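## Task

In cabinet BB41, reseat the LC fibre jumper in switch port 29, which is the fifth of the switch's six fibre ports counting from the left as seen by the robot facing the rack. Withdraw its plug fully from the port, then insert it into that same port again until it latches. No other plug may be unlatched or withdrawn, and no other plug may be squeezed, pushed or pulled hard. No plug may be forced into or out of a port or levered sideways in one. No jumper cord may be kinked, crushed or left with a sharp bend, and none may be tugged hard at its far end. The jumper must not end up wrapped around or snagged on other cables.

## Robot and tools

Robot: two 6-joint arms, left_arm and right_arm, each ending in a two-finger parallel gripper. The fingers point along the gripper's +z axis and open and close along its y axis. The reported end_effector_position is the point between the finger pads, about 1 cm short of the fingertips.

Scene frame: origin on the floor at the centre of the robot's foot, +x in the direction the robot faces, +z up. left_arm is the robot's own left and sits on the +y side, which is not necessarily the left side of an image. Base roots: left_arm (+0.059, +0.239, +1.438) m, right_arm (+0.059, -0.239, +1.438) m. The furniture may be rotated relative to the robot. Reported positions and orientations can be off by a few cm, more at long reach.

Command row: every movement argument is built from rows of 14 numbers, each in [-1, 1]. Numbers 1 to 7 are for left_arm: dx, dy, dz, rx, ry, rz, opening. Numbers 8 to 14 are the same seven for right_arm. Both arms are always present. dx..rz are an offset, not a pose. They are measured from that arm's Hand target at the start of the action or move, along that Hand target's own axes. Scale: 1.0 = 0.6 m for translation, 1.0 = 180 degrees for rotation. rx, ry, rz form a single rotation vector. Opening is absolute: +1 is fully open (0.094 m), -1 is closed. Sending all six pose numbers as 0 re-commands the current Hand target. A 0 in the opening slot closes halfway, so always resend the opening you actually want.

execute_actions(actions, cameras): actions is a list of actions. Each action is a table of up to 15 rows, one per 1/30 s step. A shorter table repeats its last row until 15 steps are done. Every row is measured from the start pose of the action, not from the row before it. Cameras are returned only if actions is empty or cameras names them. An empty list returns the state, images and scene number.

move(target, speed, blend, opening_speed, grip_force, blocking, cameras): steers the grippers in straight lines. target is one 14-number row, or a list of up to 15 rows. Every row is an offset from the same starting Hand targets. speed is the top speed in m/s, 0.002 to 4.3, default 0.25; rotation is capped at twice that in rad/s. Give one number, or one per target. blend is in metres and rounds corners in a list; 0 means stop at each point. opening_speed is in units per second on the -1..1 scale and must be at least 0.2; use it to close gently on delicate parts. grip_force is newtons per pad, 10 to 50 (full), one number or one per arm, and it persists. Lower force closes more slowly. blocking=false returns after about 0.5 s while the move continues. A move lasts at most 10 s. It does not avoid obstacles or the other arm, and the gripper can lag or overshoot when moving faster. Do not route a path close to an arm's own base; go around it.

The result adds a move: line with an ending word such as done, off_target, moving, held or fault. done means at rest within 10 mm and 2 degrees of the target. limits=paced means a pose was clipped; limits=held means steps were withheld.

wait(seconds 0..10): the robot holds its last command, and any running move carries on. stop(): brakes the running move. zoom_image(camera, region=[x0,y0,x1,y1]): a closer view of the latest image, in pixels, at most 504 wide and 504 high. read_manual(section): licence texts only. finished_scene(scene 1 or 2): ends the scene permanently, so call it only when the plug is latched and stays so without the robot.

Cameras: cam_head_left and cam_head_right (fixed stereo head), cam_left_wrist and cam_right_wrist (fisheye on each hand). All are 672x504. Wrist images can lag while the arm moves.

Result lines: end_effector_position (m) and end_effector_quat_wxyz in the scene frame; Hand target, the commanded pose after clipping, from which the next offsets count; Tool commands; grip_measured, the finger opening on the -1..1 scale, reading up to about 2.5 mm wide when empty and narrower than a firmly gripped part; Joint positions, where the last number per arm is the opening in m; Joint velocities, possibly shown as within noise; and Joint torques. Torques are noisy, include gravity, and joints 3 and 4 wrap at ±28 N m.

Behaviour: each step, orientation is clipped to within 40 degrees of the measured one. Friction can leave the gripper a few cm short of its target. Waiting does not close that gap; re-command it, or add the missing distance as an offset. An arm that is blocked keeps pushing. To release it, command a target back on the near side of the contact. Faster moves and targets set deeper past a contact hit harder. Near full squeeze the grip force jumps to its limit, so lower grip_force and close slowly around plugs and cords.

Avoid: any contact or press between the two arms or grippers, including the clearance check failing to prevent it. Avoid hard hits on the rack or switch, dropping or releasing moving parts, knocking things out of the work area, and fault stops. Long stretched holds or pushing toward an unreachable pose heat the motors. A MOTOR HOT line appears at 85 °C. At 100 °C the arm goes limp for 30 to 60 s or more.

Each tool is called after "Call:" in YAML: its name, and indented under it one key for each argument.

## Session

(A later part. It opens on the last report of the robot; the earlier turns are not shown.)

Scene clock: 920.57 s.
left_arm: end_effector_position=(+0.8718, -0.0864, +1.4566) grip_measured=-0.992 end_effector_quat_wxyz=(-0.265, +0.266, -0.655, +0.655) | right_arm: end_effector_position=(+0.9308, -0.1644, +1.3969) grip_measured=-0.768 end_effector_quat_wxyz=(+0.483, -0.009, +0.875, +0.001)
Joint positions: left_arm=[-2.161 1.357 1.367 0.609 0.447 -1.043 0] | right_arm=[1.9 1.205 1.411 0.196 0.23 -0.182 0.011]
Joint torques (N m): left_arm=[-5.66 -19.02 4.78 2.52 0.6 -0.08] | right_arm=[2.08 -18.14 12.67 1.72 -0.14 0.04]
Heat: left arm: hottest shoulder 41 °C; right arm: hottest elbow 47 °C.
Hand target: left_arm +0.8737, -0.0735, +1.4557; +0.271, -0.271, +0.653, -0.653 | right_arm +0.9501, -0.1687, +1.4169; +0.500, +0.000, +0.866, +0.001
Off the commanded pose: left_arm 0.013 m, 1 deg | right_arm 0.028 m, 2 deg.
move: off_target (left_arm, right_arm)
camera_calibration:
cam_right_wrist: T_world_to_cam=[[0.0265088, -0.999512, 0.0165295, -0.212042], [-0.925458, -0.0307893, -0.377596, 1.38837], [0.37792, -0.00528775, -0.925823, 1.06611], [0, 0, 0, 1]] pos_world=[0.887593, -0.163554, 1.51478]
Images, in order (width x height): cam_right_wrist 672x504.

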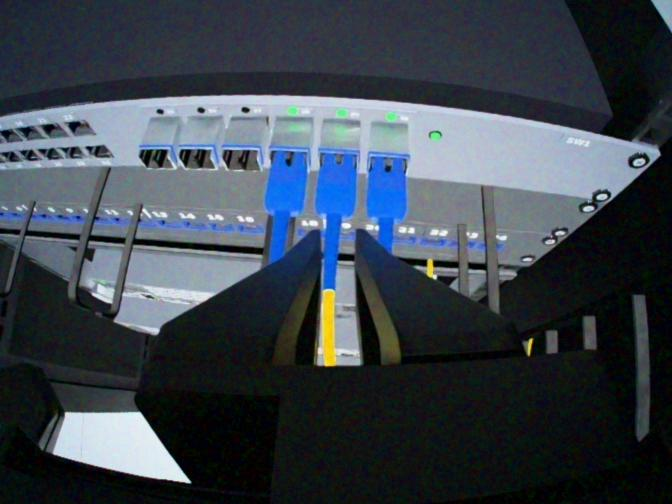

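Call:
move:
  target: [0,0,0,0,0,0,-1,0,0.0075,0,0,0,0,-0.77]
  speed: 0.03
  cameras: ["cam_right_wrist"]

Call:
zoom_image:
  camera: "cam_right_wrist"
  region: [280, 130, 400, 310]

Scene clock: 934.53 s.
left_arm: end_effector_position=(+0.8718, -0.0864, +1.4566) grip_measured=-0.992 end_effector_quat_wxyz=(-0.265, +0.266, -0.655, +0.655) | right_arm: end_effector_position=(+0.9306, -0.1652, +1.3969) grip_measured=-0.768 end_effector_quat_wxyz=(+0.483, -0.007, +0.876, -0.002)
Joint positions: left_arm=[-2.161 1.357 1.367 0.609 0.447 -1.043 0] | right_arm=[1.9 1.205 1.411 0.196 0.237 -0.182 0.011]
Joint torques (N m): left_arm=[-5.77 -18.84 4.82 2.45 0.59 -0.09] | right_arm=[3.02 -18.08 12.82 1.89 -0.01 0]
Heat: left arm: hottest shoulder 41 °C; right arm: hottest elbow 48 °C.
Hand target: left_arm +0.8737, -0.0735, +1.4557; +0.271, -0.271, +0.653, -0.653 | right_arm +0.9501, -0.1642, +1.4169; +0.500, +0.000, +0.866, +0.001
Off the commanded pose: left_arm 0.013 m, 1 deg | right_arm 0.028 m, 2 deg.
move: off_target (left_arm, right_arm)
camera_calibration:
cam_right_wrist: T_world_to_cam=[[0.0213432, -0.999582, 0.0194806, -0.21214], [-0.926016, -0.0271101, -0.376509, 1.38782], [0.37688, -0.0100035, -0.926208, 1.06684], [0, 0, 0, 1]] pos_world=[0.887599, -0.163755, 1.51477]
Images, in order (width x height): cam_right_wrist 672x504.

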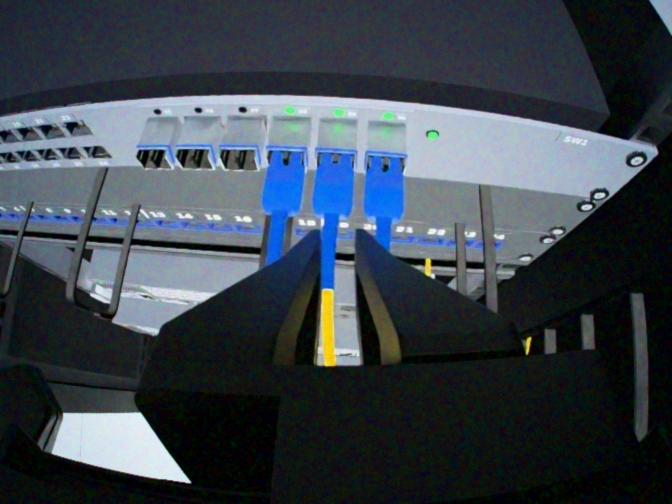

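Scaled by 2.800 from the camera's 672x504 image, which has a finer 960x720 frame.

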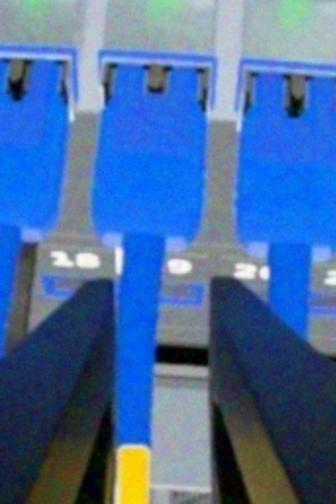

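Call:
move:
  target: [0,0,0,0,0,0,-1,0,0.007,0,0,0,0,-0.77]
  speed: 0.03
  cameras: ["cam_right_wrist"]

Call:
zoom_image:
  camera: "cam_right_wrist"
  region: [280, 130, 400, 310]

Scene clock: 942.77 s.
left_arm: end_effector_position=(+0.8718, -0.0864, +1.4566) grip_measured=-0.992 end_effector_quat_wxyz=(-0.265, +0.266, -0.655, +0.655) | right_arm: end_effector_position=(+0.9298, -0.1614, +1.3960) grip_measured=-0.768 end_effector_quat_wxyz=(+0.481, -0.006, +0.877, -0.001)
Joint positions: left_arm=[-2.161 1.357 1.367 0.609 0.447 -1.043 0] | right_arm=[1.91 1.208 1.411 0.196 0.247 -0.182 0.011]
Joint torques (N m): left_arm=[-5.71 -18.84 4.7 2.48 0.6 -0.06] | right_arm=[2.84 -18.26 12.85 1.94 -0.03 -0.03]
Heat: left arm: hottest shoulder 41 °C; right arm: hottest elbow 48 °C.
Hand target: left_arm +0.8737, -0.0735, +1.4557; +0.271, -0.271, +0.653, -0.653 | right_arm +0.9501, -0.1600, +1.4172; +0.500, +0.000, +0.866, +0.001
Off the commanded pose: left_arm 0.013 m, 1 deg | right_arm 0.029 m, 3 deg.
move: off_target (left_arm, right_arm)
camera_calibration:
cam_right_wrist: T_world_to_cam=[[0.0188985, -0.999671, 0.0173351, -0.203114], [-0.927326, -0.0240074, -0.373485, 1.38427], [0.373778, -0.00901694, -0.927474, 1.07124], [0, 0, 0, 1]] pos_world=[0.887102, -0.160156, 1.51408]
Images, in order (width x height): cam_right_wrist 672x504.

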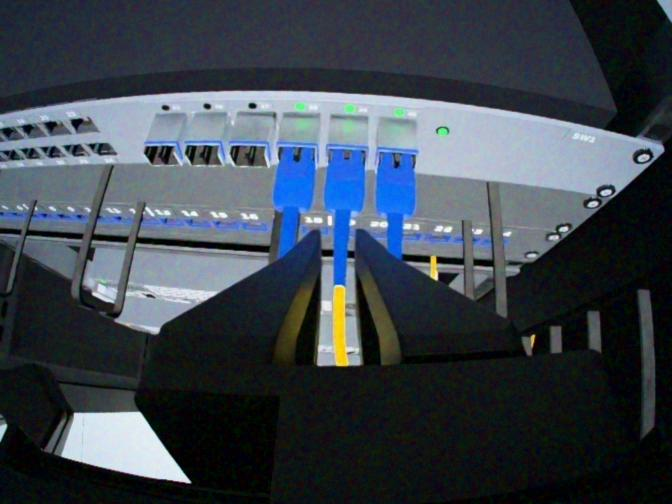

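Scaled by 2.800 from the camera's 672x504 image, which has a finer 960x720 frame.

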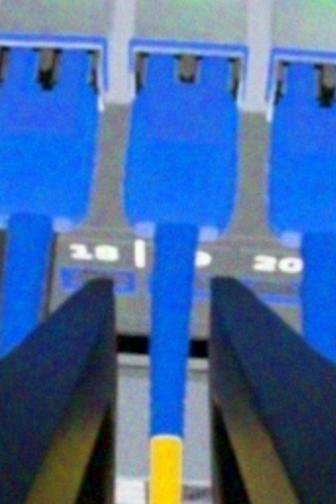

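Call:
move:
  target: [0,0,0,0,0,0,-1,0,0,0,0,0,0,-0.98]
  speed: 0.03
  grip_force: [50,20]
  opening_speed: 0.2
  cameras: ["cam_right_wrist","cam_left_wrist"]

Call:
zoom_image:
  camera: "cam_right_wrist"
  region: [280, 130, 400, 310]

Call:
zoom_image:
  camera: "cam_left_wrist"
  region: [190, 60, 340, 240]

Scene clock: 958.07 s.
left_arm: end_effector_position=(+0.8718, -0.0864, +1.4566) grip_measured=-0.992 end_effector_quat_wxyz=(-0.265, +0.266, -0.655, +0.655) | right_arm: end_effector_position=(+0.9297, -0.1621, +1.3956) grip_measured=-0.907 end_effector_quat_wxyz=(+0.481, -0.005, +0.877, -0.003)
Joint positions: left_arm=[-2.161 1.357 1.367 0.609 0.447 -1.043 0] | right_arm=[1.91 1.208 1.411 0.196 0.251 -0.182 0.004]
Joint torques (N m): left_arm=[-5.95 -18.37 4.85 2.43 0.55 -0.08] | right_arm=[3.02 -18.26 12.81 2.02 -0.2 -0.07]
Heat: left arm: hottest shoulder 41 °C; right arm: hottest elbow 48 °C.
Hand target: left_arm +0.8737, -0.0735, +1.4557; +0.271, -0.271, +0.653, -0.653 | right_arm +0.9501, -0.1599, +1.4170; +0.500, +0.000, +0.866, +0.001
Off the commanded pose: left_arm 0.013 m, 1 deg | right_arm 0.030 m, 3 deg.
grip_force (N): 50, 20
move: off_target (left_arm, right_arm)
camera_calibration:
cam_left_wrist: T_world_to_cam=[[0.000271946, 0.0373413, 0.999303, -1.45792], [-0.984073, -0.177628, 0.00690531, 0.840321], [0.177762, -0.983389, 0.0366983, -0.1663], [0, 0, 0, 1]] pos_world=[0.856895, 0.0401682, 1.4572]
cam_right_wrist: T_world_to_cam=[[0.015528, -0.999687, 0.0196248, -0.20379], [-0.927838, -0.0217216, -0.372351, 1.38335], [0.372661, -0.0124267, -0.927884, 1.07199], [0, 0, 0, 1]] pos_world=[0.887205, -0.160356, 1.51377]
Images, in order (width x height): cam_left_wrist 672x504, cam_right_wrist 672x504.

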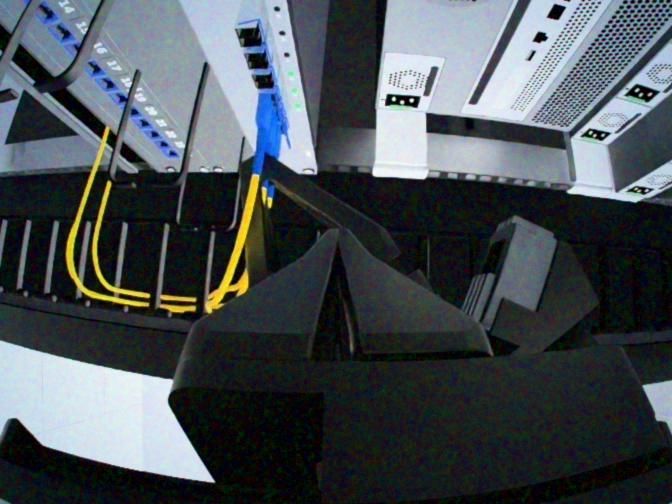

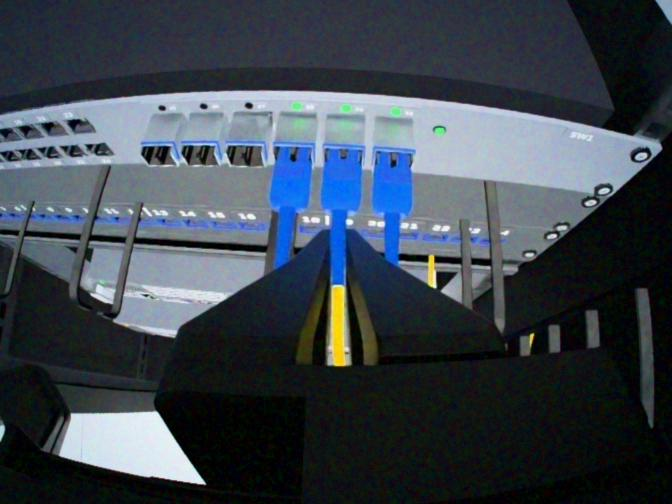

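Scaled by 2.800 from the camera's 672x504 image, which has a finer 960x720 frame.

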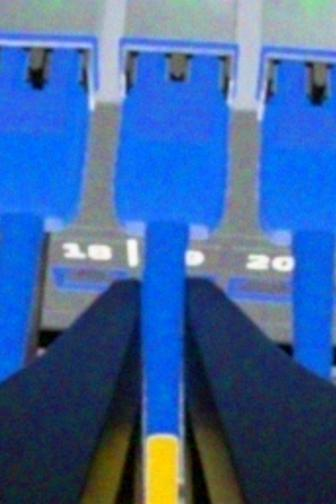

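Scaled by 2.800 from the camera's 672x504 image, which has a finer 960x720 frame.

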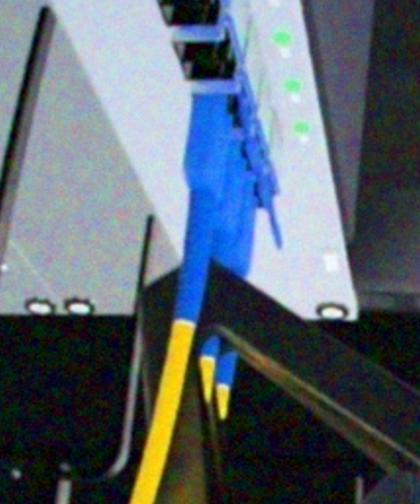

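Call:
move:
  target: [0,0,0,0,0,0,-1,0.0042,0,-0.0072,0,0,0,-0.98]
  speed: 0.03
  cameras: ["cam_right_wrist"]

Call:
zoom_image:
  camera: "cam_right_wrist"
  region: [280, 100, 400, 280]

Scene clock: 968.53 s.
left_arm: end_effector_position=(+0.8718, -0.0864, +1.4566) grip_measured=-0.992 end_effector_quat_wxyz=(-0.265, +0.266, -0.655, +0.655) | right_arm: end_effector_position=(+0.9297, -0.1621, +1.3956) grip_measured=-0.907 end_effector_quat_wxyz=(+0.481, -0.005, +0.877, -0.003)
Joint positions: left_arm=[-2.161 1.357 1.367 0.609 0.447 -1.043 0] | right_arm=[1.91 1.208 1.411 0.196 0.251 -0.182 0.004]
Joint torques (N m): left_arm=[-5.66 -18.84 4.85 2.43 0.57 -0.1] | right_arm=[3.14 -18.61 11.34 2.25 -0.17 -0.06]
Heat: left arm: hottest shoulder 41 °C; right arm: hottest elbow 49 °C.
Hand target: left_arm +0.8737, -0.0735, +1.4557; +0.271, -0.271, +0.653, -0.653 | right_arm +0.9451, -0.1599, +1.4170; +0.500, +0.000, +0.866, +0.001
Off the commanded pose: left_arm 0.013 m, 1 deg | right_arm 0.026 m, 3 deg.
grip_force (N): 50, 20
move: off_target (left_arm, right_arm)
camera_calibration:
cam_right_wrist: T_world_to_cam=[[0.015528, -0.999687, 0.0196248, -0.20379], [-0.927838, -0.0217216, -0.372351, 1.38335], [0.372661, -0.0124267, -0.927884, 1.07199], [0, 0, 0, 1]] pos_world=[0.887205, -0.160356, 1.51377]
Images, in order (width x height): cam_right_wrist 672x504.

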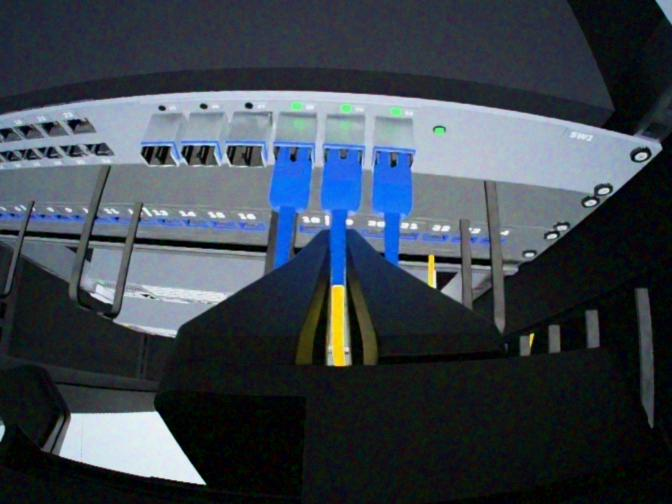

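Scaled by 2.800 from the camera's 672x504 image, which has a finer 960x720 frame.

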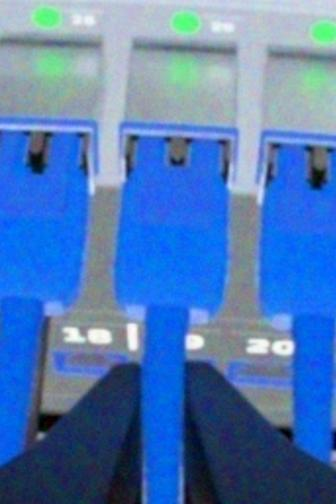

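Call:
move:
  target: [0,0,0,0,0,0,-1,0.005,0,-0.0087,0,0,0,-0.98]
  speed: 0.03
  cameras: ["cam_right_wrist"]

Call:
zoom_image:
  camera: "cam_right_wrist"
  region: [280, 100, 400, 280]

Scene clock: 973.27 s.
left_arm: end_effector_position=(+0.8718, -0.0864, +1.4566) grip_measured=-0.992 end_effector_quat_wxyz=(-0.265, +0.266, -0.655, +0.655) | right_arm: end_effector_position=(+0.9297, -0.1622, +1.3957) grip_measured=-0.907 end_effector_quat_wxyz=(+0.481, -0.005, +0.877, -0.003)
Joint positions: left_arm=[-2.161 1.357 1.367 0.609 0.447 -1.043 0] | right_arm=[1.91 1.208 1.411 0.197 0.252 -0.182 0.004]
Joint torques (N m): left_arm=[-6.07 -19.08 4.79 2.4 0.6 -0.05] | right_arm=[3.31 -19.31 9.65 2.59 -0.13 -0.05]
Heat: left arm: hottest shoulder 41 °C; right arm: hottest elbow 49 °C.
Hand target: left_arm +0.8737, -0.0735, +1.4557; +0.271, -0.271, +0.653, -0.653 | right_arm +0.9391, -0.1599, +1.4170; +0.500, +0.000, +0.866, +0.001
Off the commanded pose: left_arm 0.013 m, 1 deg | right_arm 0.023 m, 3 deg.
grip_force (N): 50, 20
move: off_target (left_arm, right_arm)
camera_calibration:
cam_right_wrist: T_world_to_cam=[[0.0148358, -0.99969, 0.0200027, -0.203848], [-0.927734, -0.021224, -0.372638, 1.38377], [0.372947, -0.0130287, -0.927761, 1.07145], [0, 0, 0, 1]] pos_world=[0.887206, -0.160456, 1.51377]
Images, in order (width x height): cam_right_wrist 672x504.

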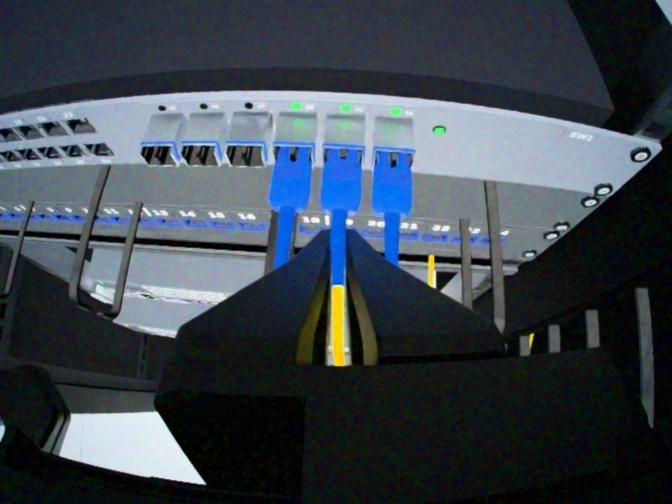

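Scaled by 2.800 from the camera's 672x504 image, which has a finer 960x720 frame.

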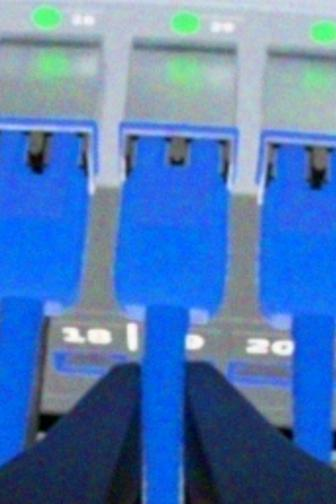

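Call:
move:
  target:
    - [0,0,0,0,0,0,-1,0,0,0,0,0,0,-0.75]
    - [0,0,0,0,0,0,-1,0,0,-0.075,0,0,0,-0.75]
  speed: 0.06
  cameras: ["cam_right_wrist","cam_left_wrist"]

Scene clock: 1220.13 s.
left_arm: end_effector_position=(+0.8718, -0.0864, +1.4566) grip_measured=-0.992 end_effector_quat_wxyz=(-0.265, +0.266, -0.655, +0.655) | right_arm: end_effector_position=(+0.8943, -0.1580, +1.4153) grip_measured=-0.752 end_effector_quat_wxyz=(+0.481, -0.004, +0.877, +0.000)
Joint positions: left_arm=[-2.161 1.357 1.367 0.609 0.447 -1.043 0] | right_arm=[1.945 1.112 1.29 0.223 0.28 -0.191 0.012]
Joint torques (N m): left_arm=[-5.77 -18.67 4.81 2.52 0.59 -0.08] | right_arm=[2.9 -18.96 8.47 2.67 -0.03 -0.11]
Heat: left arm: hottest shoulder 43 °C; right arm: hottest shoulder 45 °C.
Hand target: left_arm +0.8737, -0.0735, +1.4557; +0.271, -0.271, +0.653, -0.653 | right_arm +0.9001, -0.1600, +1.4394; +0.500, +0.000, +0.866, +0.001
Off the commanded pose: left_arm 0.013 m, 1 deg | right_arm 0.025 m, 3 deg.
grip_force (N): 50, 20
move: off_target (left_arm, right_arm)
camera_calibration:
cam_left_wrist: T_world_to_cam=[[0.000271946, 0.0373413, 0.999303, -1.45792], [-0.984073, -0.177628, 0.00690531, 0.840321], [0.177762, -0.983389, 0.0366983, -0.1663], [0, 0, 0, 1]] pos_world=[0.856895, 0.0401682, 1.4572]
cam_right_wrist: T_world_to_cam=[[0.0166478, -0.99978, 0.012743, -0.190842], [-0.928028, -0.0201939, -0.371962, 1.35768], [0.372138, -0.00563349, -0.92816, 1.10535], [0, 0, 0, 1]] pos_world=[0.851804, -0.157156, 1.53338]
Images, in order (width x height): cam_left_wrist 672x504, cam_right_wrist 672x504.

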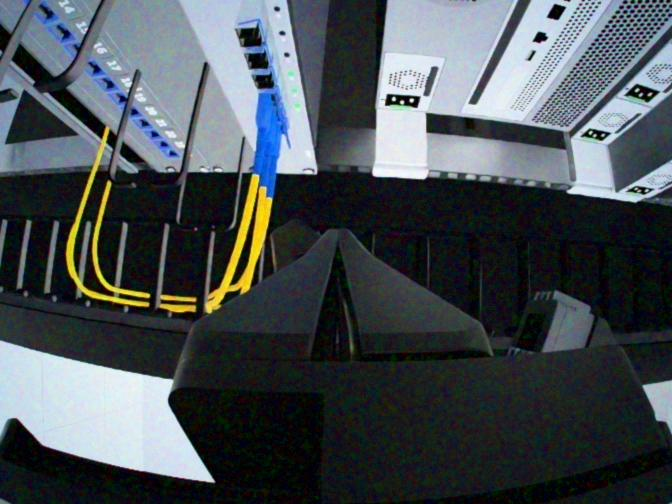

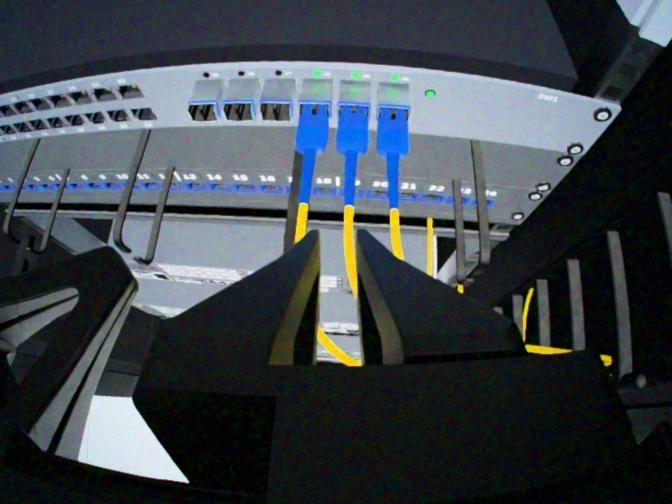

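Call:
move:
  target: [0,0,0,0,0,0,-1,0.031,-0.012,-0.017,-0.0146,-0.1105,0.0825,-0.75]
  speed: 0.1
  cameras: ["cam_right_wrist","cam_left_wrist"]

Scene clock: 1234.67 s.
left_arm: end_effector_position=(+0.8718, -0.0864, +1.4566) grip_measured=-0.992 end_effector_quat_wxyz=(-0.265, +0.266, -0.655, +0.655) | right_arm: end_effector_position=(+0.8800, -0.1641, +1.4263) grip_measured=-0.752 end_effector_quat_wxyz=(+0.631, +0.096, +0.766, +0.083)
Joint positions: left_arm=[-2.161 1.357 1.367 0.609 0.447 -1.043 0] | right_arm=[1.904 1.176 1.122 0.827 0.162 0.01 0.012]
Joint torques (N m): left_arm=[-5.83 -18.96 4.82 2.47 0.6 -0.08] | right_arm=[1.55 -16.21 6.89 2.78 -0.4 0.06]
Heat: left arm: hottest shoulder 43 °C; right arm: hottest shoulder 45 °C.
Hand target: left_arm +0.8737, -0.0735, +1.4557; +0.271, -0.271, +0.653, -0.653 | right_arm +0.8820, -0.1672, +1.4286; +0.638, +0.100, +0.759, +0.084
Off the commanded pose: left_arm 0.013 m, 1 deg | right_arm 0.004 m, 1 deg.
grip_force (N): 50, 20
move: off_target (left_arm)
camera_calibration:
cam_left_wrist: T_world_to_cam=[[0.000271946, 0.0373413, 0.999303, -1.45792], [-0.984073, -0.177628, 0.00690531, 0.840321], [0.177762, -0.983389, 0.0366983, -0.1663], [0, 0, 0, 1]] pos_world=[0.856895, 0.0401682, 1.4572]
cam_right_wrist: T_world_to_cam=[[-0.0370562, -0.970847, -0.23682, 0.211096], [-0.723208, 0.189598, -0.664096, 1.61925], [0.689636, 0.146661, -0.70915, 0.554157], [0, 0, 0, 1]] pos_world=[0.79671, -0.183337, 1.51831]
Images, in order (width x height): cam_left_wrist 672x504, cam_right_wrist 672x504.

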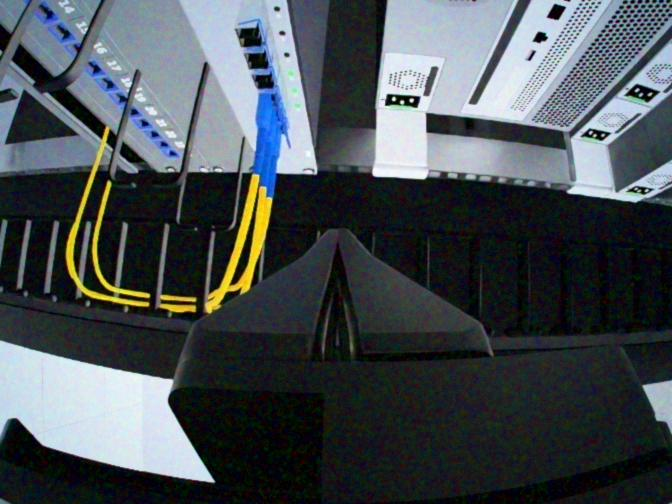

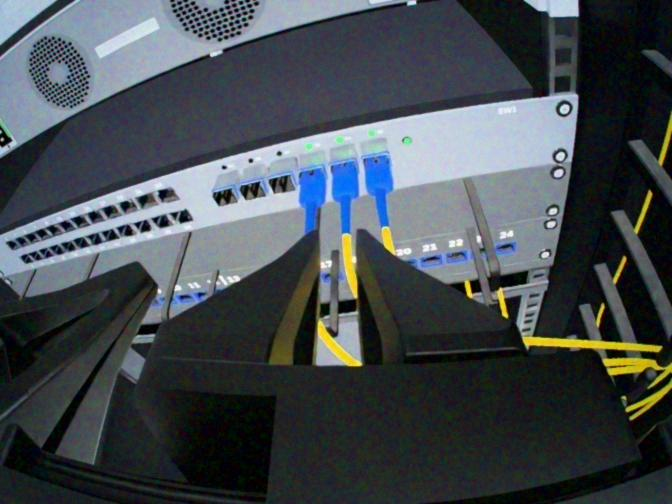

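Call:
zoom_image:
  camera: "cam_right_wrist"
  region: [270, 130, 420, 270]

Scaled by 3.360 from the camera's 672x504 image, which has a finer 960x720 frame.

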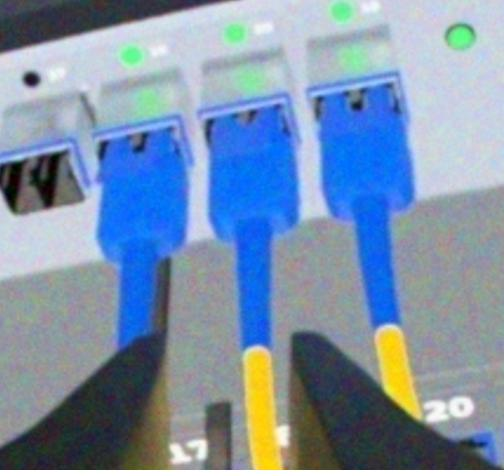

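Call:
move:
  target: [0,0,0,0,0,0,-1,0.030,-0.009,0.037,0,0,0,-0.75]
  speed: 0.06
  cameras: ["cam_right_wrist","cam_left_wrist"]

Call:
zoom_image:
  camera: "cam_right_wrist"
  region: [270, 130, 420, 270]

Scene clock: 1255.03 s.
left_arm: end_effector_position=(+0.8718, -0.0864, +1.4566) grip_measured=-0.992 end_effector_quat_wxyz=(-0.265, +0.266, -0.655, +0.655) | right_arm: end_effector_position=(+0.8838, -0.1619, +1.3875) grip_measured=-0.752 end_effector_quat_wxyz=(+0.617, +0.093, +0.777, +0.083)
Joint positions: left_arm=[-2.161 1.357 1.367 0.609 0.447 -1.043 0] | right_arm=[1.883 1.25 1.149 0.834 0.147 0.025 0.012]
Joint torques (N m): left_arm=[-6.36 -18.9 4.82 2.44 0.57 -0.06] | right_arm=[1.44 -16.91 9.65 2.78 -0.39 0.03]
Heat: left arm: hottest shoulder 43 °C; right arm: hottest elbow 44 °C.
Hand target: left_arm +0.8737, -0.0735, +1.4557; +0.271, -0.271, +0.653, -0.653 | right_arm +0.9006, -0.1678, +1.4060; +0.637, +0.100, +0.759, +0.084
Off the commanded pose: left_arm 0.013 m, 1 deg | right_arm 0.026 m, 3 deg.
grip_force (N): 50, 20
move: off_target (left_arm, right_arm)
camera_calibration:
cam_left_wrist: T_world_to_cam=[[0.000271946, 0.0373413, 0.999303, -1.45792], [-0.984073, -0.177628, 0.00690531, 0.840321], [0.177762, -0.983389, 0.0366983, -0.1663], [0, 0, 0, 1]] pos_world=[0.856895, 0.0401682, 1.4572]
cam_right_wrist: T_world_to_cam=[[-0.0368914, -0.97205, -0.231858, 0.19693], [-0.74809, 0.180695, -0.638522, 1.58089], [0.662571, 0.149895, -0.733847, 0.58242], [0, 0, 0, 1]] pos_world=[0.804015, -0.181534, 1.4825]
Images, in order (width x height): cam_left_wrist 672x504, cam_right_wrist 672x504.

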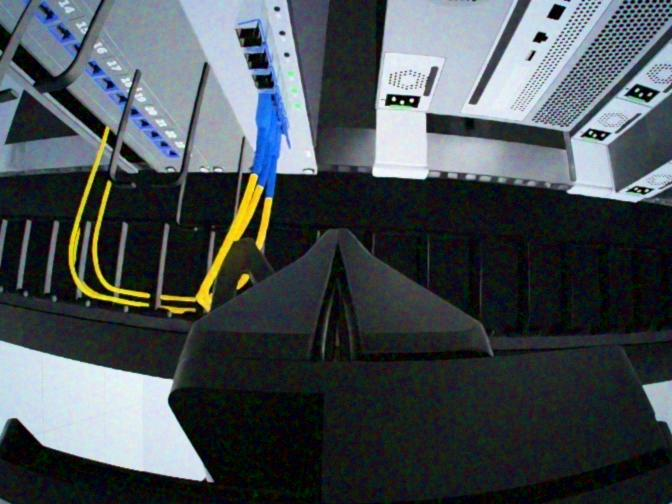

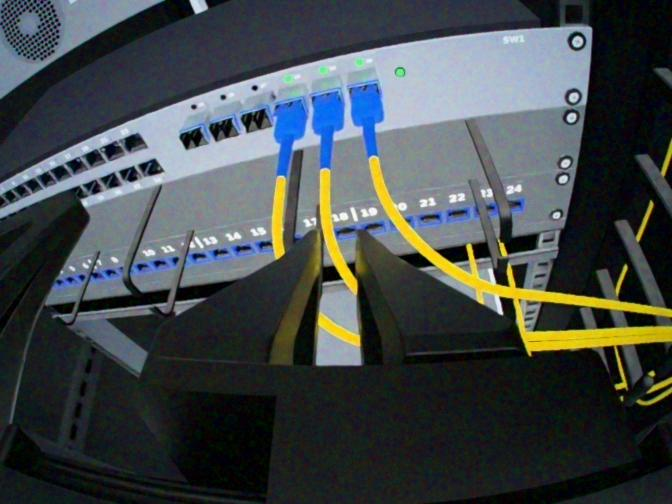

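Scaled by 3.360 from the camera's 672x504 image, which has a finer 960x720 frame.

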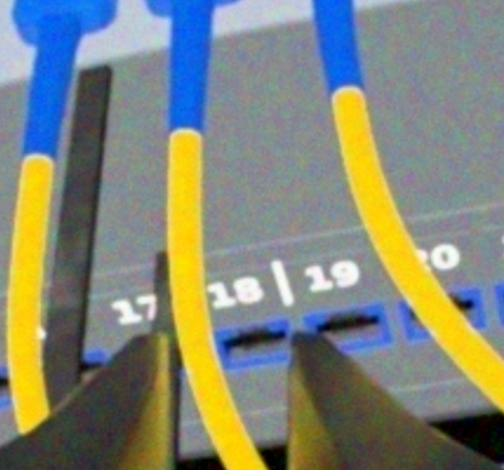

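Call:
move:
  target: [0,0,0,0,0,0,-1,-0.025,0.005,0.019,0,0,0,-0.75]
  speed: 0.05
  cameras: ["cam_right_wrist"]

Call:
zoom_image:
  camera: "cam_right_wrist"
  region: [270, 100, 420, 270]

Scene clock: 1266.67 s.
left_arm: end_effector_position=(+0.8718, -0.0864, +1.4566) grip_measured=-0.992 end_effector_quat_wxyz=(-0.265, +0.266, -0.655, +0.655) | right_arm: end_effector_position=(+0.8977, -0.1634, +1.3988) grip_measured=-0.752 end_effector_quat_wxyz=(+0.622, +0.095, +0.773, +0.083)
Joint positions: left_arm=[-2.161 1.357 1.367 0.609 0.447 -1.043 0] | right_arm=[1.883 1.25 1.189 0.809 0.147 0.025 0.012]
Joint torques (N m): left_arm=[-5.95 -19.08 4.9 2.48 0.58 -0.06] | right_arm=[1.85 -17.67 10.18 1.81 -0.32 0.04]
Heat: left arm: hottest shoulder 43 °C; right arm: hottest elbow 45 °C.
Hand target: left_arm +0.8737, -0.0735, +1.4557; +0.271, -0.271, +0.653, -0.653 | right_arm +0.9145, -0.1688, +1.4191; +0.637, +0.100, +0.759, +0.084
Off the commanded pose: left_arm 0.013 m, 1 deg | right_arm 0.027 m, 2 deg.
grip_force (N): 50, 20
move: off_target (left_arm, right_arm)
camera_calibration:
cam_right_wrist: T_world_to_cam=[[-0.0370886, -0.971556, -0.233886, 0.201843], [-0.738207, 0.184389, -0.648885, 1.60498], [0.673554, 0.14859, -0.724048, 0.557903], [0, 0, 0, 1]] pos_world=[0.816513, -0.182735, 1.4926]
Images, in order (width x height): cam_right_wrist 672x504.

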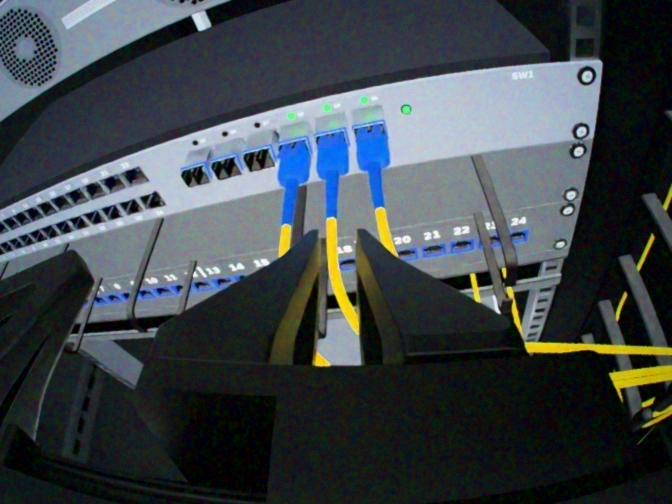

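Scaled by 2.965 from the camera's 672x504 image, which has a finer 960x720 frame.

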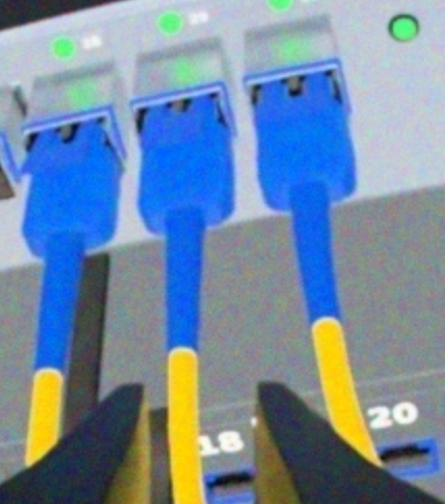

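Call:
move:
  target: [0,0,0,0,0,0,-1,-0.005,0.003,0.048,0,0,0,-0.75]
  speed: 0.05
  cameras: ["cam_right_wrist","cam_left_wrist"]

Call:
zoom_image:
  camera: "cam_right_wrist"
  region: [270, 130, 420, 300]

Call:
zoom_image:
  camera: "cam_left_wrist"
  region: [190, 60, 340, 240]

Scene clock: 1276.40 s.
left_arm: end_effector_position=(+0.8718, -0.0864, +1.4566) grip_measured=-0.992 end_effector_quat_wxyz=(-0.265, +0.266, -0.655, +0.655) | right_arm: end_effector_position=(+0.9274, -0.1628, +1.4035) grip_measured=-0.752 end_effector_quat_wxyz=(+0.625, +0.095, +0.770, +0.083)
Joint positions: left_arm=[-2.161 1.357 1.367 0.609 0.447 -1.043 0] | right_arm=[1.879 1.287 1.288 0.755 0.144 0.028 0.012]
Joint torques (N m): left_arm=[-5.95 -18.73 4.82 2.54 0.6 -0.09] | right_arm=[1.79 -17.79 10.8 1.81 -0.39 0.05]
Heat: left arm: hottest shoulder 43 °C; right arm: hottest elbow 46 °C.
Hand target: left_arm +0.8737, -0.0735, +1.4557; +0.271, -0.271, +0.653, -0.653 | right_arm +0.9434, -0.1678, +1.4175; +0.637, +0.100, +0.759, +0.084
Off the commanded pose: left_arm 0.013 m, 1 deg | right_arm 0.022 m, 2 deg.
grip_force (N): 50, 20
move: off_target (left_arm, right_arm)
camera_calibration:
cam_left_wrist: T_world_to_cam=[[0.000271946, 0.0373413, 0.999303, -1.45792], [-0.984073, -0.177628, 0.00690531, 0.840321], [0.177762, -0.983389, 0.0366983, -0.1663], [0, 0, 0, 1]] pos_world=[0.856895, 0.0401682, 1.4572]
cam_right_wrist: T_world_to_cam=[[-0.0371918, -0.971194, -0.235369, 0.206806], [-0.732554, 0.186696, -0.654606, 1.633], [0.679692, 0.148074, -0.718396, 0.527505], [0, 0, 0, 1]] pos_world=[0.845412, -0.182136, 1.4966]
Images, in order (width x height): cam_left_wrist 672x504, cam_right_wrist 672x504.

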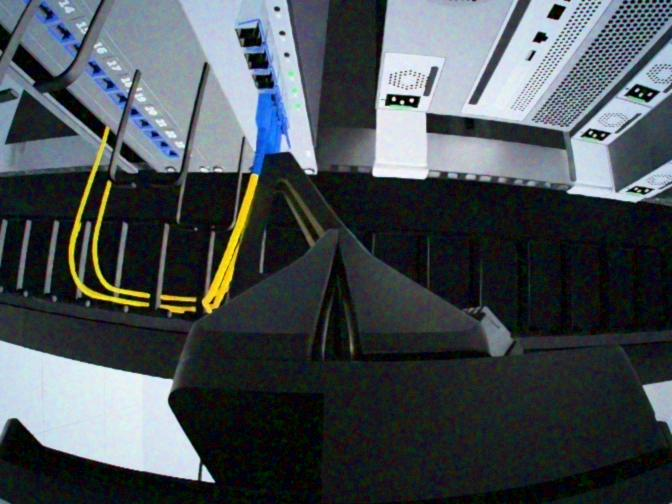

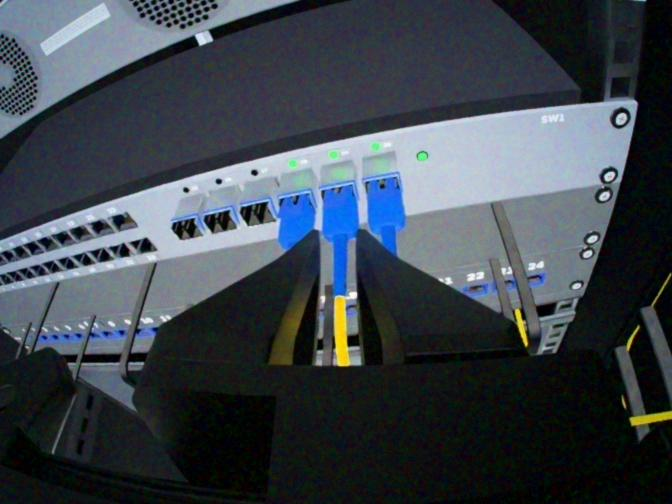

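Scaled by 2.965 from the camera's 672x504 image, which has a finer 960x720 frame.

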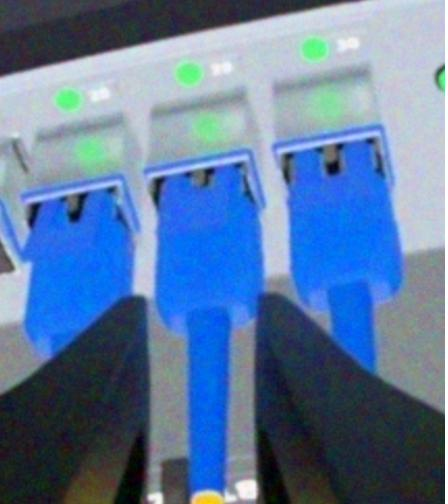

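Scaled by 2.800 from the camera's 672x504 image, which has a finer 960x720 frame.

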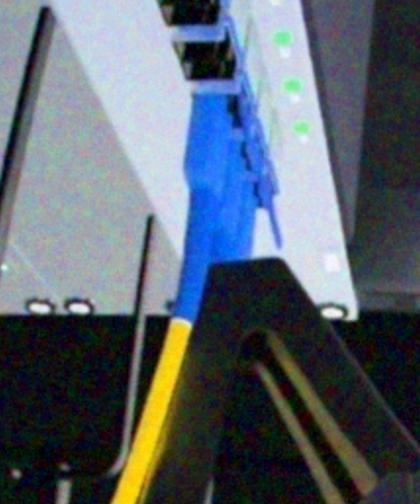

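Call:
move:
  target: [0,0,0,0,0,0,-1,0.012,-0.003,0.003,0,0,0,-0.75]
  speed: 0.03
  cameras: ["cam_right_wrist","cam_left_wrist"]

Call:
zoom_image:
  camera: "cam_right_wrist"
  region: [270, 130, 420, 300]

Call:
zoom_image:
  camera: "cam_left_wrist"
  region: [190, 60, 340, 240]

Scene clock: 1292.40 s.
left_arm: end_effector_position=(+0.8718, -0.0864, +1.4566) grip_measured=-0.992 end_effector_quat_wxyz=(-0.265, +0.266, -0.655, +0.655) | right_arm: end_effector_position=(+0.9273, -0.1625, +1.3940) grip_measured=-0.752 end_effector_quat_wxyz=(+0.621, +0.095, +0.773, +0.083)
Joint positions: left_arm=[-2.161 1.357 1.367 0.609 0.447 -1.043 0] | right_arm=[1.875 1.301 1.292 0.755 0.142 0.031 0.012]
Joint torques (N m): left_arm=[-6.24 -19.02 4.79 2.41 0.61 -0.04] | right_arm=[1.79 -17.79 10.66 2.26 -0.38 0.05]
Heat: left arm: hottest shoulder 43 °C; right arm: hottest elbow 46 °C.
Hand target: left_arm +0.8737, -0.0735, +1.4557; +0.271, -0.271, +0.653, -0.653 | right_arm +0.9439, -0.1677, +1.4101; +0.638, +0.101, +0.759, +0.084
Off the commanded pose: left_arm 0.013 m, 1 deg | right_arm 0.024 m, 3 deg.
grip_force (N): 50, 20
move: off_target (left_arm, right_arm)
camera_calibration:
cam_left_wrist: T_world_to_cam=[[0.000271946, 0.0373413, 0.999303, -1.45792], [-0.984073, -0.177628, 0.00690531, 0.840321], [0.177762, -0.983389, 0.0366983, -0.1663], [0, 0, 0, 1]] pos_world=[0.856895, 0.0401682, 1.4572]
cam_right_wrist: T_world_to_cam=[[-0.0377012, -0.971572, -0.233722, 0.203019], [-0.739676, 0.184395, -0.647207, 1.62257], [0.671906, 0.148478, -0.725601, 0.53805], [0, 0, 0, 1]] pos_world=[0.846314, -0.181835, 1.488]
Images, in order (width x height): cam_left_wrist 672x504, cam_right_wrist 672x504.

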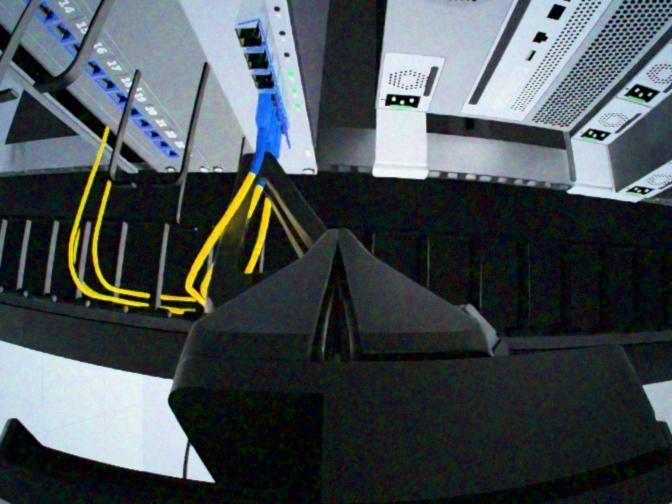

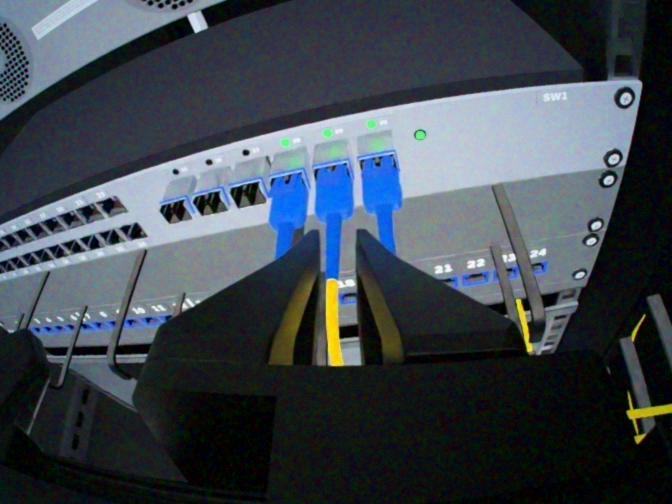

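Scaled by 2.965 from the camera's 672x504 image, which has a finer 960x720 frame.

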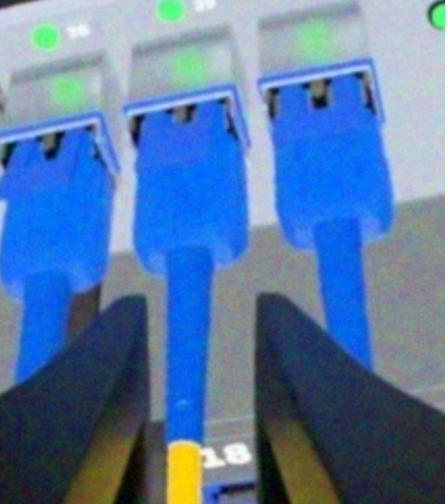

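Scaled by 2.800 from the camera's 672x504 image, which has a finer 960x720 frame.

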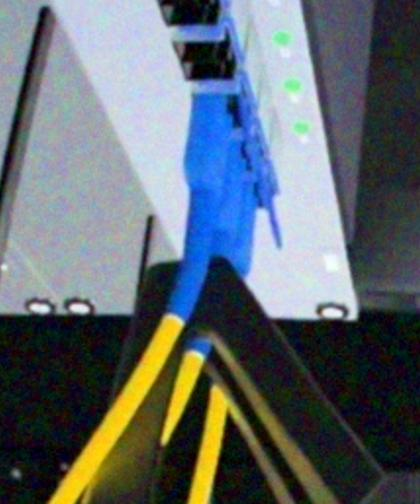

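Call:
move:
  target: [0,0,0,0,0,0,-1,-0.002,0.001,0,0,0,0,-0.98]
  speed: 0.03
  opening_speed: 0.2
  cameras: ["cam_right_wrist","cam_left_wrist"]

Call:
zoom_image:
  camera: "cam_right_wrist"
  region: [270, 130, 420, 300]

Call:
zoom_image:
  camera: "cam_left_wrist"
  region: [190, 60, 340, 240]

Scene clock: 1302.40 s.
left_arm: end_effector_position=(+0.8718, -0.0864, +1.4566) grip_measured=-0.992 end_effector_quat_wxyz=(-0.265, +0.266, -0.655, +0.655) | right_arm: end_effector_position=(+0.9273, -0.1619, +1.3941) grip_measured=-0.898 end_effector_quat_wxyz=(+0.621, +0.094, +0.773, +0.084)
Joint positions: left_arm=[-2.161 1.357 1.367 0.609 0.447 -1.043 0] | right_arm=[1.875 1.301 1.292 0.755 0.138 0.031 0.005]
Joint torques (N m): left_arm=[-5.89 -19.14 4.79 2.52 0.59 -0.06] | right_arm=[1.9 -17.9 10.84 2.21 -0.22 0.04]
Heat: left arm: hottest shoulder 43 °C; right arm: hottest elbow 46 °C.
Hand target: left_arm +0.8737, -0.0735, +1.4557; +0.271, -0.271, +0.653, -0.653 | right_arm +0.9441, -0.1674, +1.4114; +0.638, +0.100, +0.759, +0.085
Off the commanded pose: left_arm 0.013 m, 1 deg | right_arm 0.025 m, 3 deg.
grip_force (N): 50, 20
move: off_target (left_arm, right_arm)
camera_calibration:
cam_left_wrist: T_world_to_cam=[[0.000271946, 0.0373413, 0.999303, -1.45792], [-0.984073, -0.177628, 0.00690531, 0.840321], [0.177762, -0.983389, 0.0366983, -0.1663], [0, 0, 0, 1]] pos_world=[0.856895, 0.0401682, 1.4572]
cam_right_wrist: T_world_to_cam=[[-0.034335, -0.97153, -0.234416, 0.20141], [-0.739809, 0.182407, -0.647618, 1.62297], [0.67194, 0.151188, -0.72501, 0.53754], [0, 0, 0, 1]] pos_world=[0.846411, -0.181635, 1.488]
Images, in order (width x height): cam_left_wrist 672x504, cam_right_wrist 672x504.

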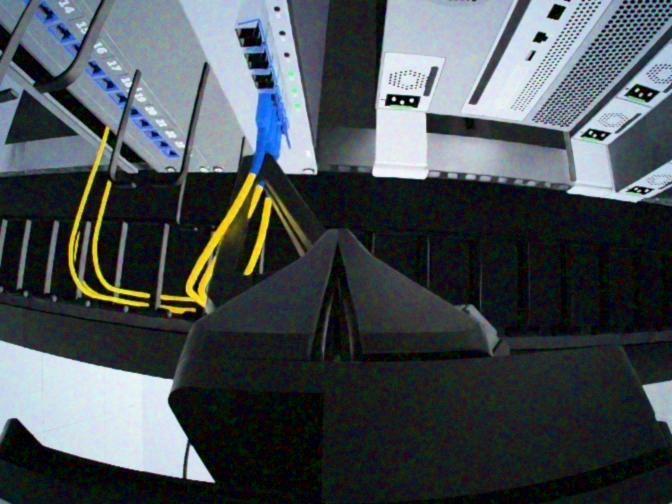

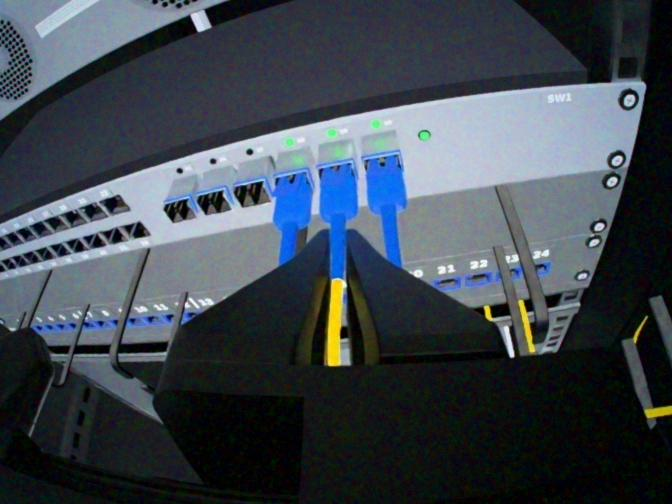

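Scaled by 2.965 from the camera's 672x504 image, which has a finer 960x720 frame.

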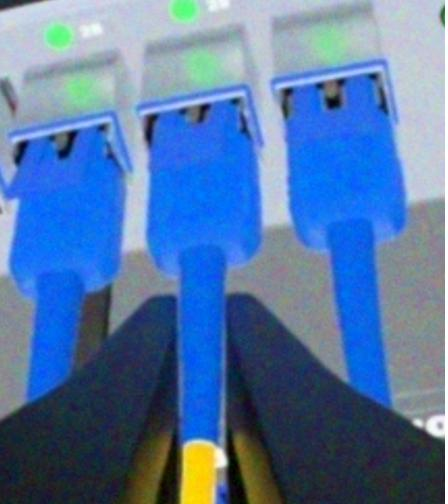

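Scaled by 2.800 from the camera's 672x504 image, which has a finer 960x720 frame.

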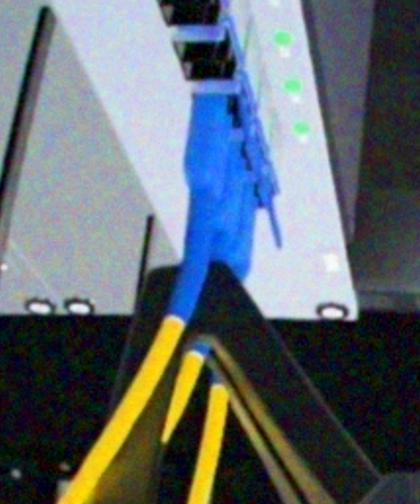

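Call:
move:
  target: [-0.021,-0.073,0.05,-0.2108,-0.0869,-0.2394,-1,0,0,0,0,0,0,-0.98]
  speed: 0.1
  cameras: ["cam_head_left","cam_left_wrist","cam_right_wrist"]

Scene clock: 1354.83 s.
left_arm: end_effector_position=(+0.8938, -0.0722, +1.4953) grip_measured=-0.992 end_effector_quat_wxyz=(+0.008, -0.638, +0.648, -0.417) | right_arm: end_effector_position=(+0.9273, -0.1619, +1.3941) grip_measured=-0.898 end_effector_quat_wxyz=(+0.621, +0.094, +0.773, +0.084)
Joint positions: left_arm=[-2.348 1.27 1.742 -0.439 -0.172 -1.664 0] | right_arm=[1.875 1.301 1.292 0.755 0.138 0.031 0.005]
Joint torques (N m): left_arm=[-8.82 -14.68 11.51 0.76 0.26 -0.09] | right_arm=[2.14 -17.85 10.8 2.18 -0.24 0.01]
Heat: left arm: hottest shoulder 42 °C; right arm: hottest elbow 46 °C.
Hand target: left_arm +0.9038, -0.0858, +1.4995; +0.000, +0.641, -0.641, +0.422 | right_arm +0.9441, -0.1674, +1.4114; +0.638, +0.100, +0.759, +0.085
Off the commanded pose: left_arm 0.017 m, 1 deg | right_arm 0.025 m, 3 deg.
grip_force (N): 50, 20
move: off_target (left_arm, right_arm)
camera_calibration:
cam_left_wrist: T_world_to_cam=[[0.80975, 0.196503, 0.552893, -1.54159], [-0.450696, -0.395079, 0.800491, -0.814847], [0.375735, -0.897384, -0.231353, 0.0724821], [0, 0, 0, 1]] pos_world=[0.853824, 0.0460425, 1.52138]
cam_right_wrist: T_world_to_cam=[[-0.034335, -0.97153, -0.234416, 0.20141], [-0.739809, 0.182407, -0.647618, 1.62297], [0.67194, 0.151188, -0.72501, 0.53754], [0, 0, 0, 1]] pos_world=[0.846411, -0.181635, 1.488]
Images, in order (width x height): cam_head_left 672x504, cam_left_wrist 672x504, cam_right_wrist 672x504.

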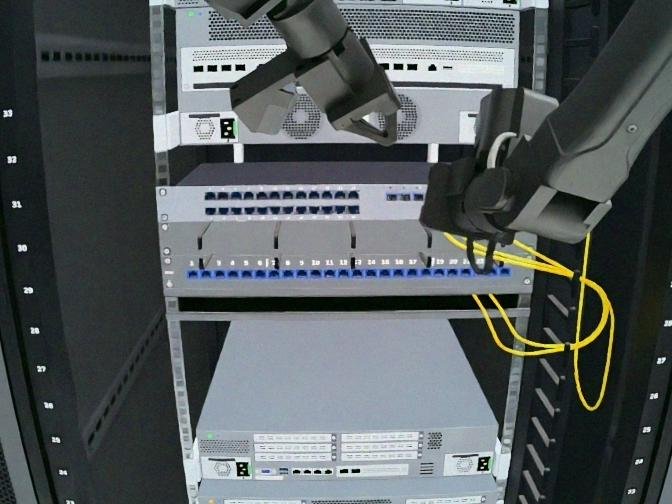

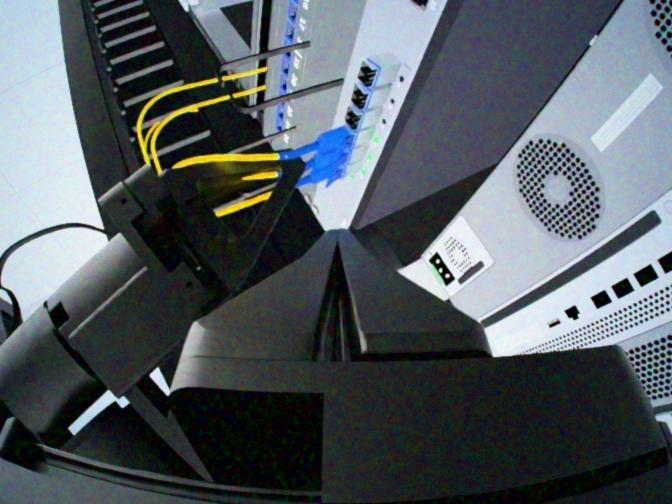

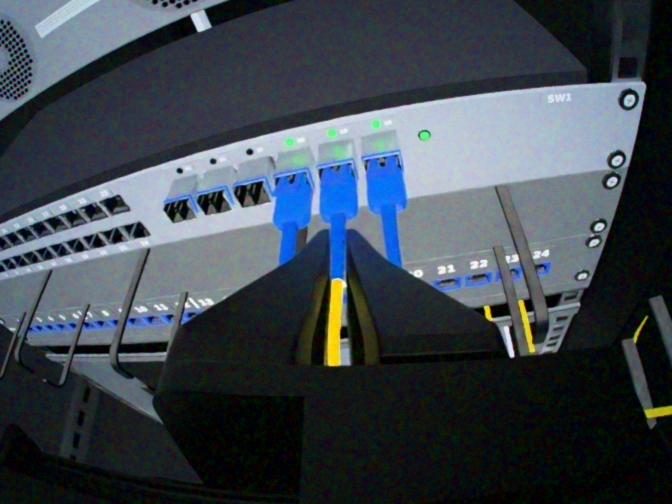

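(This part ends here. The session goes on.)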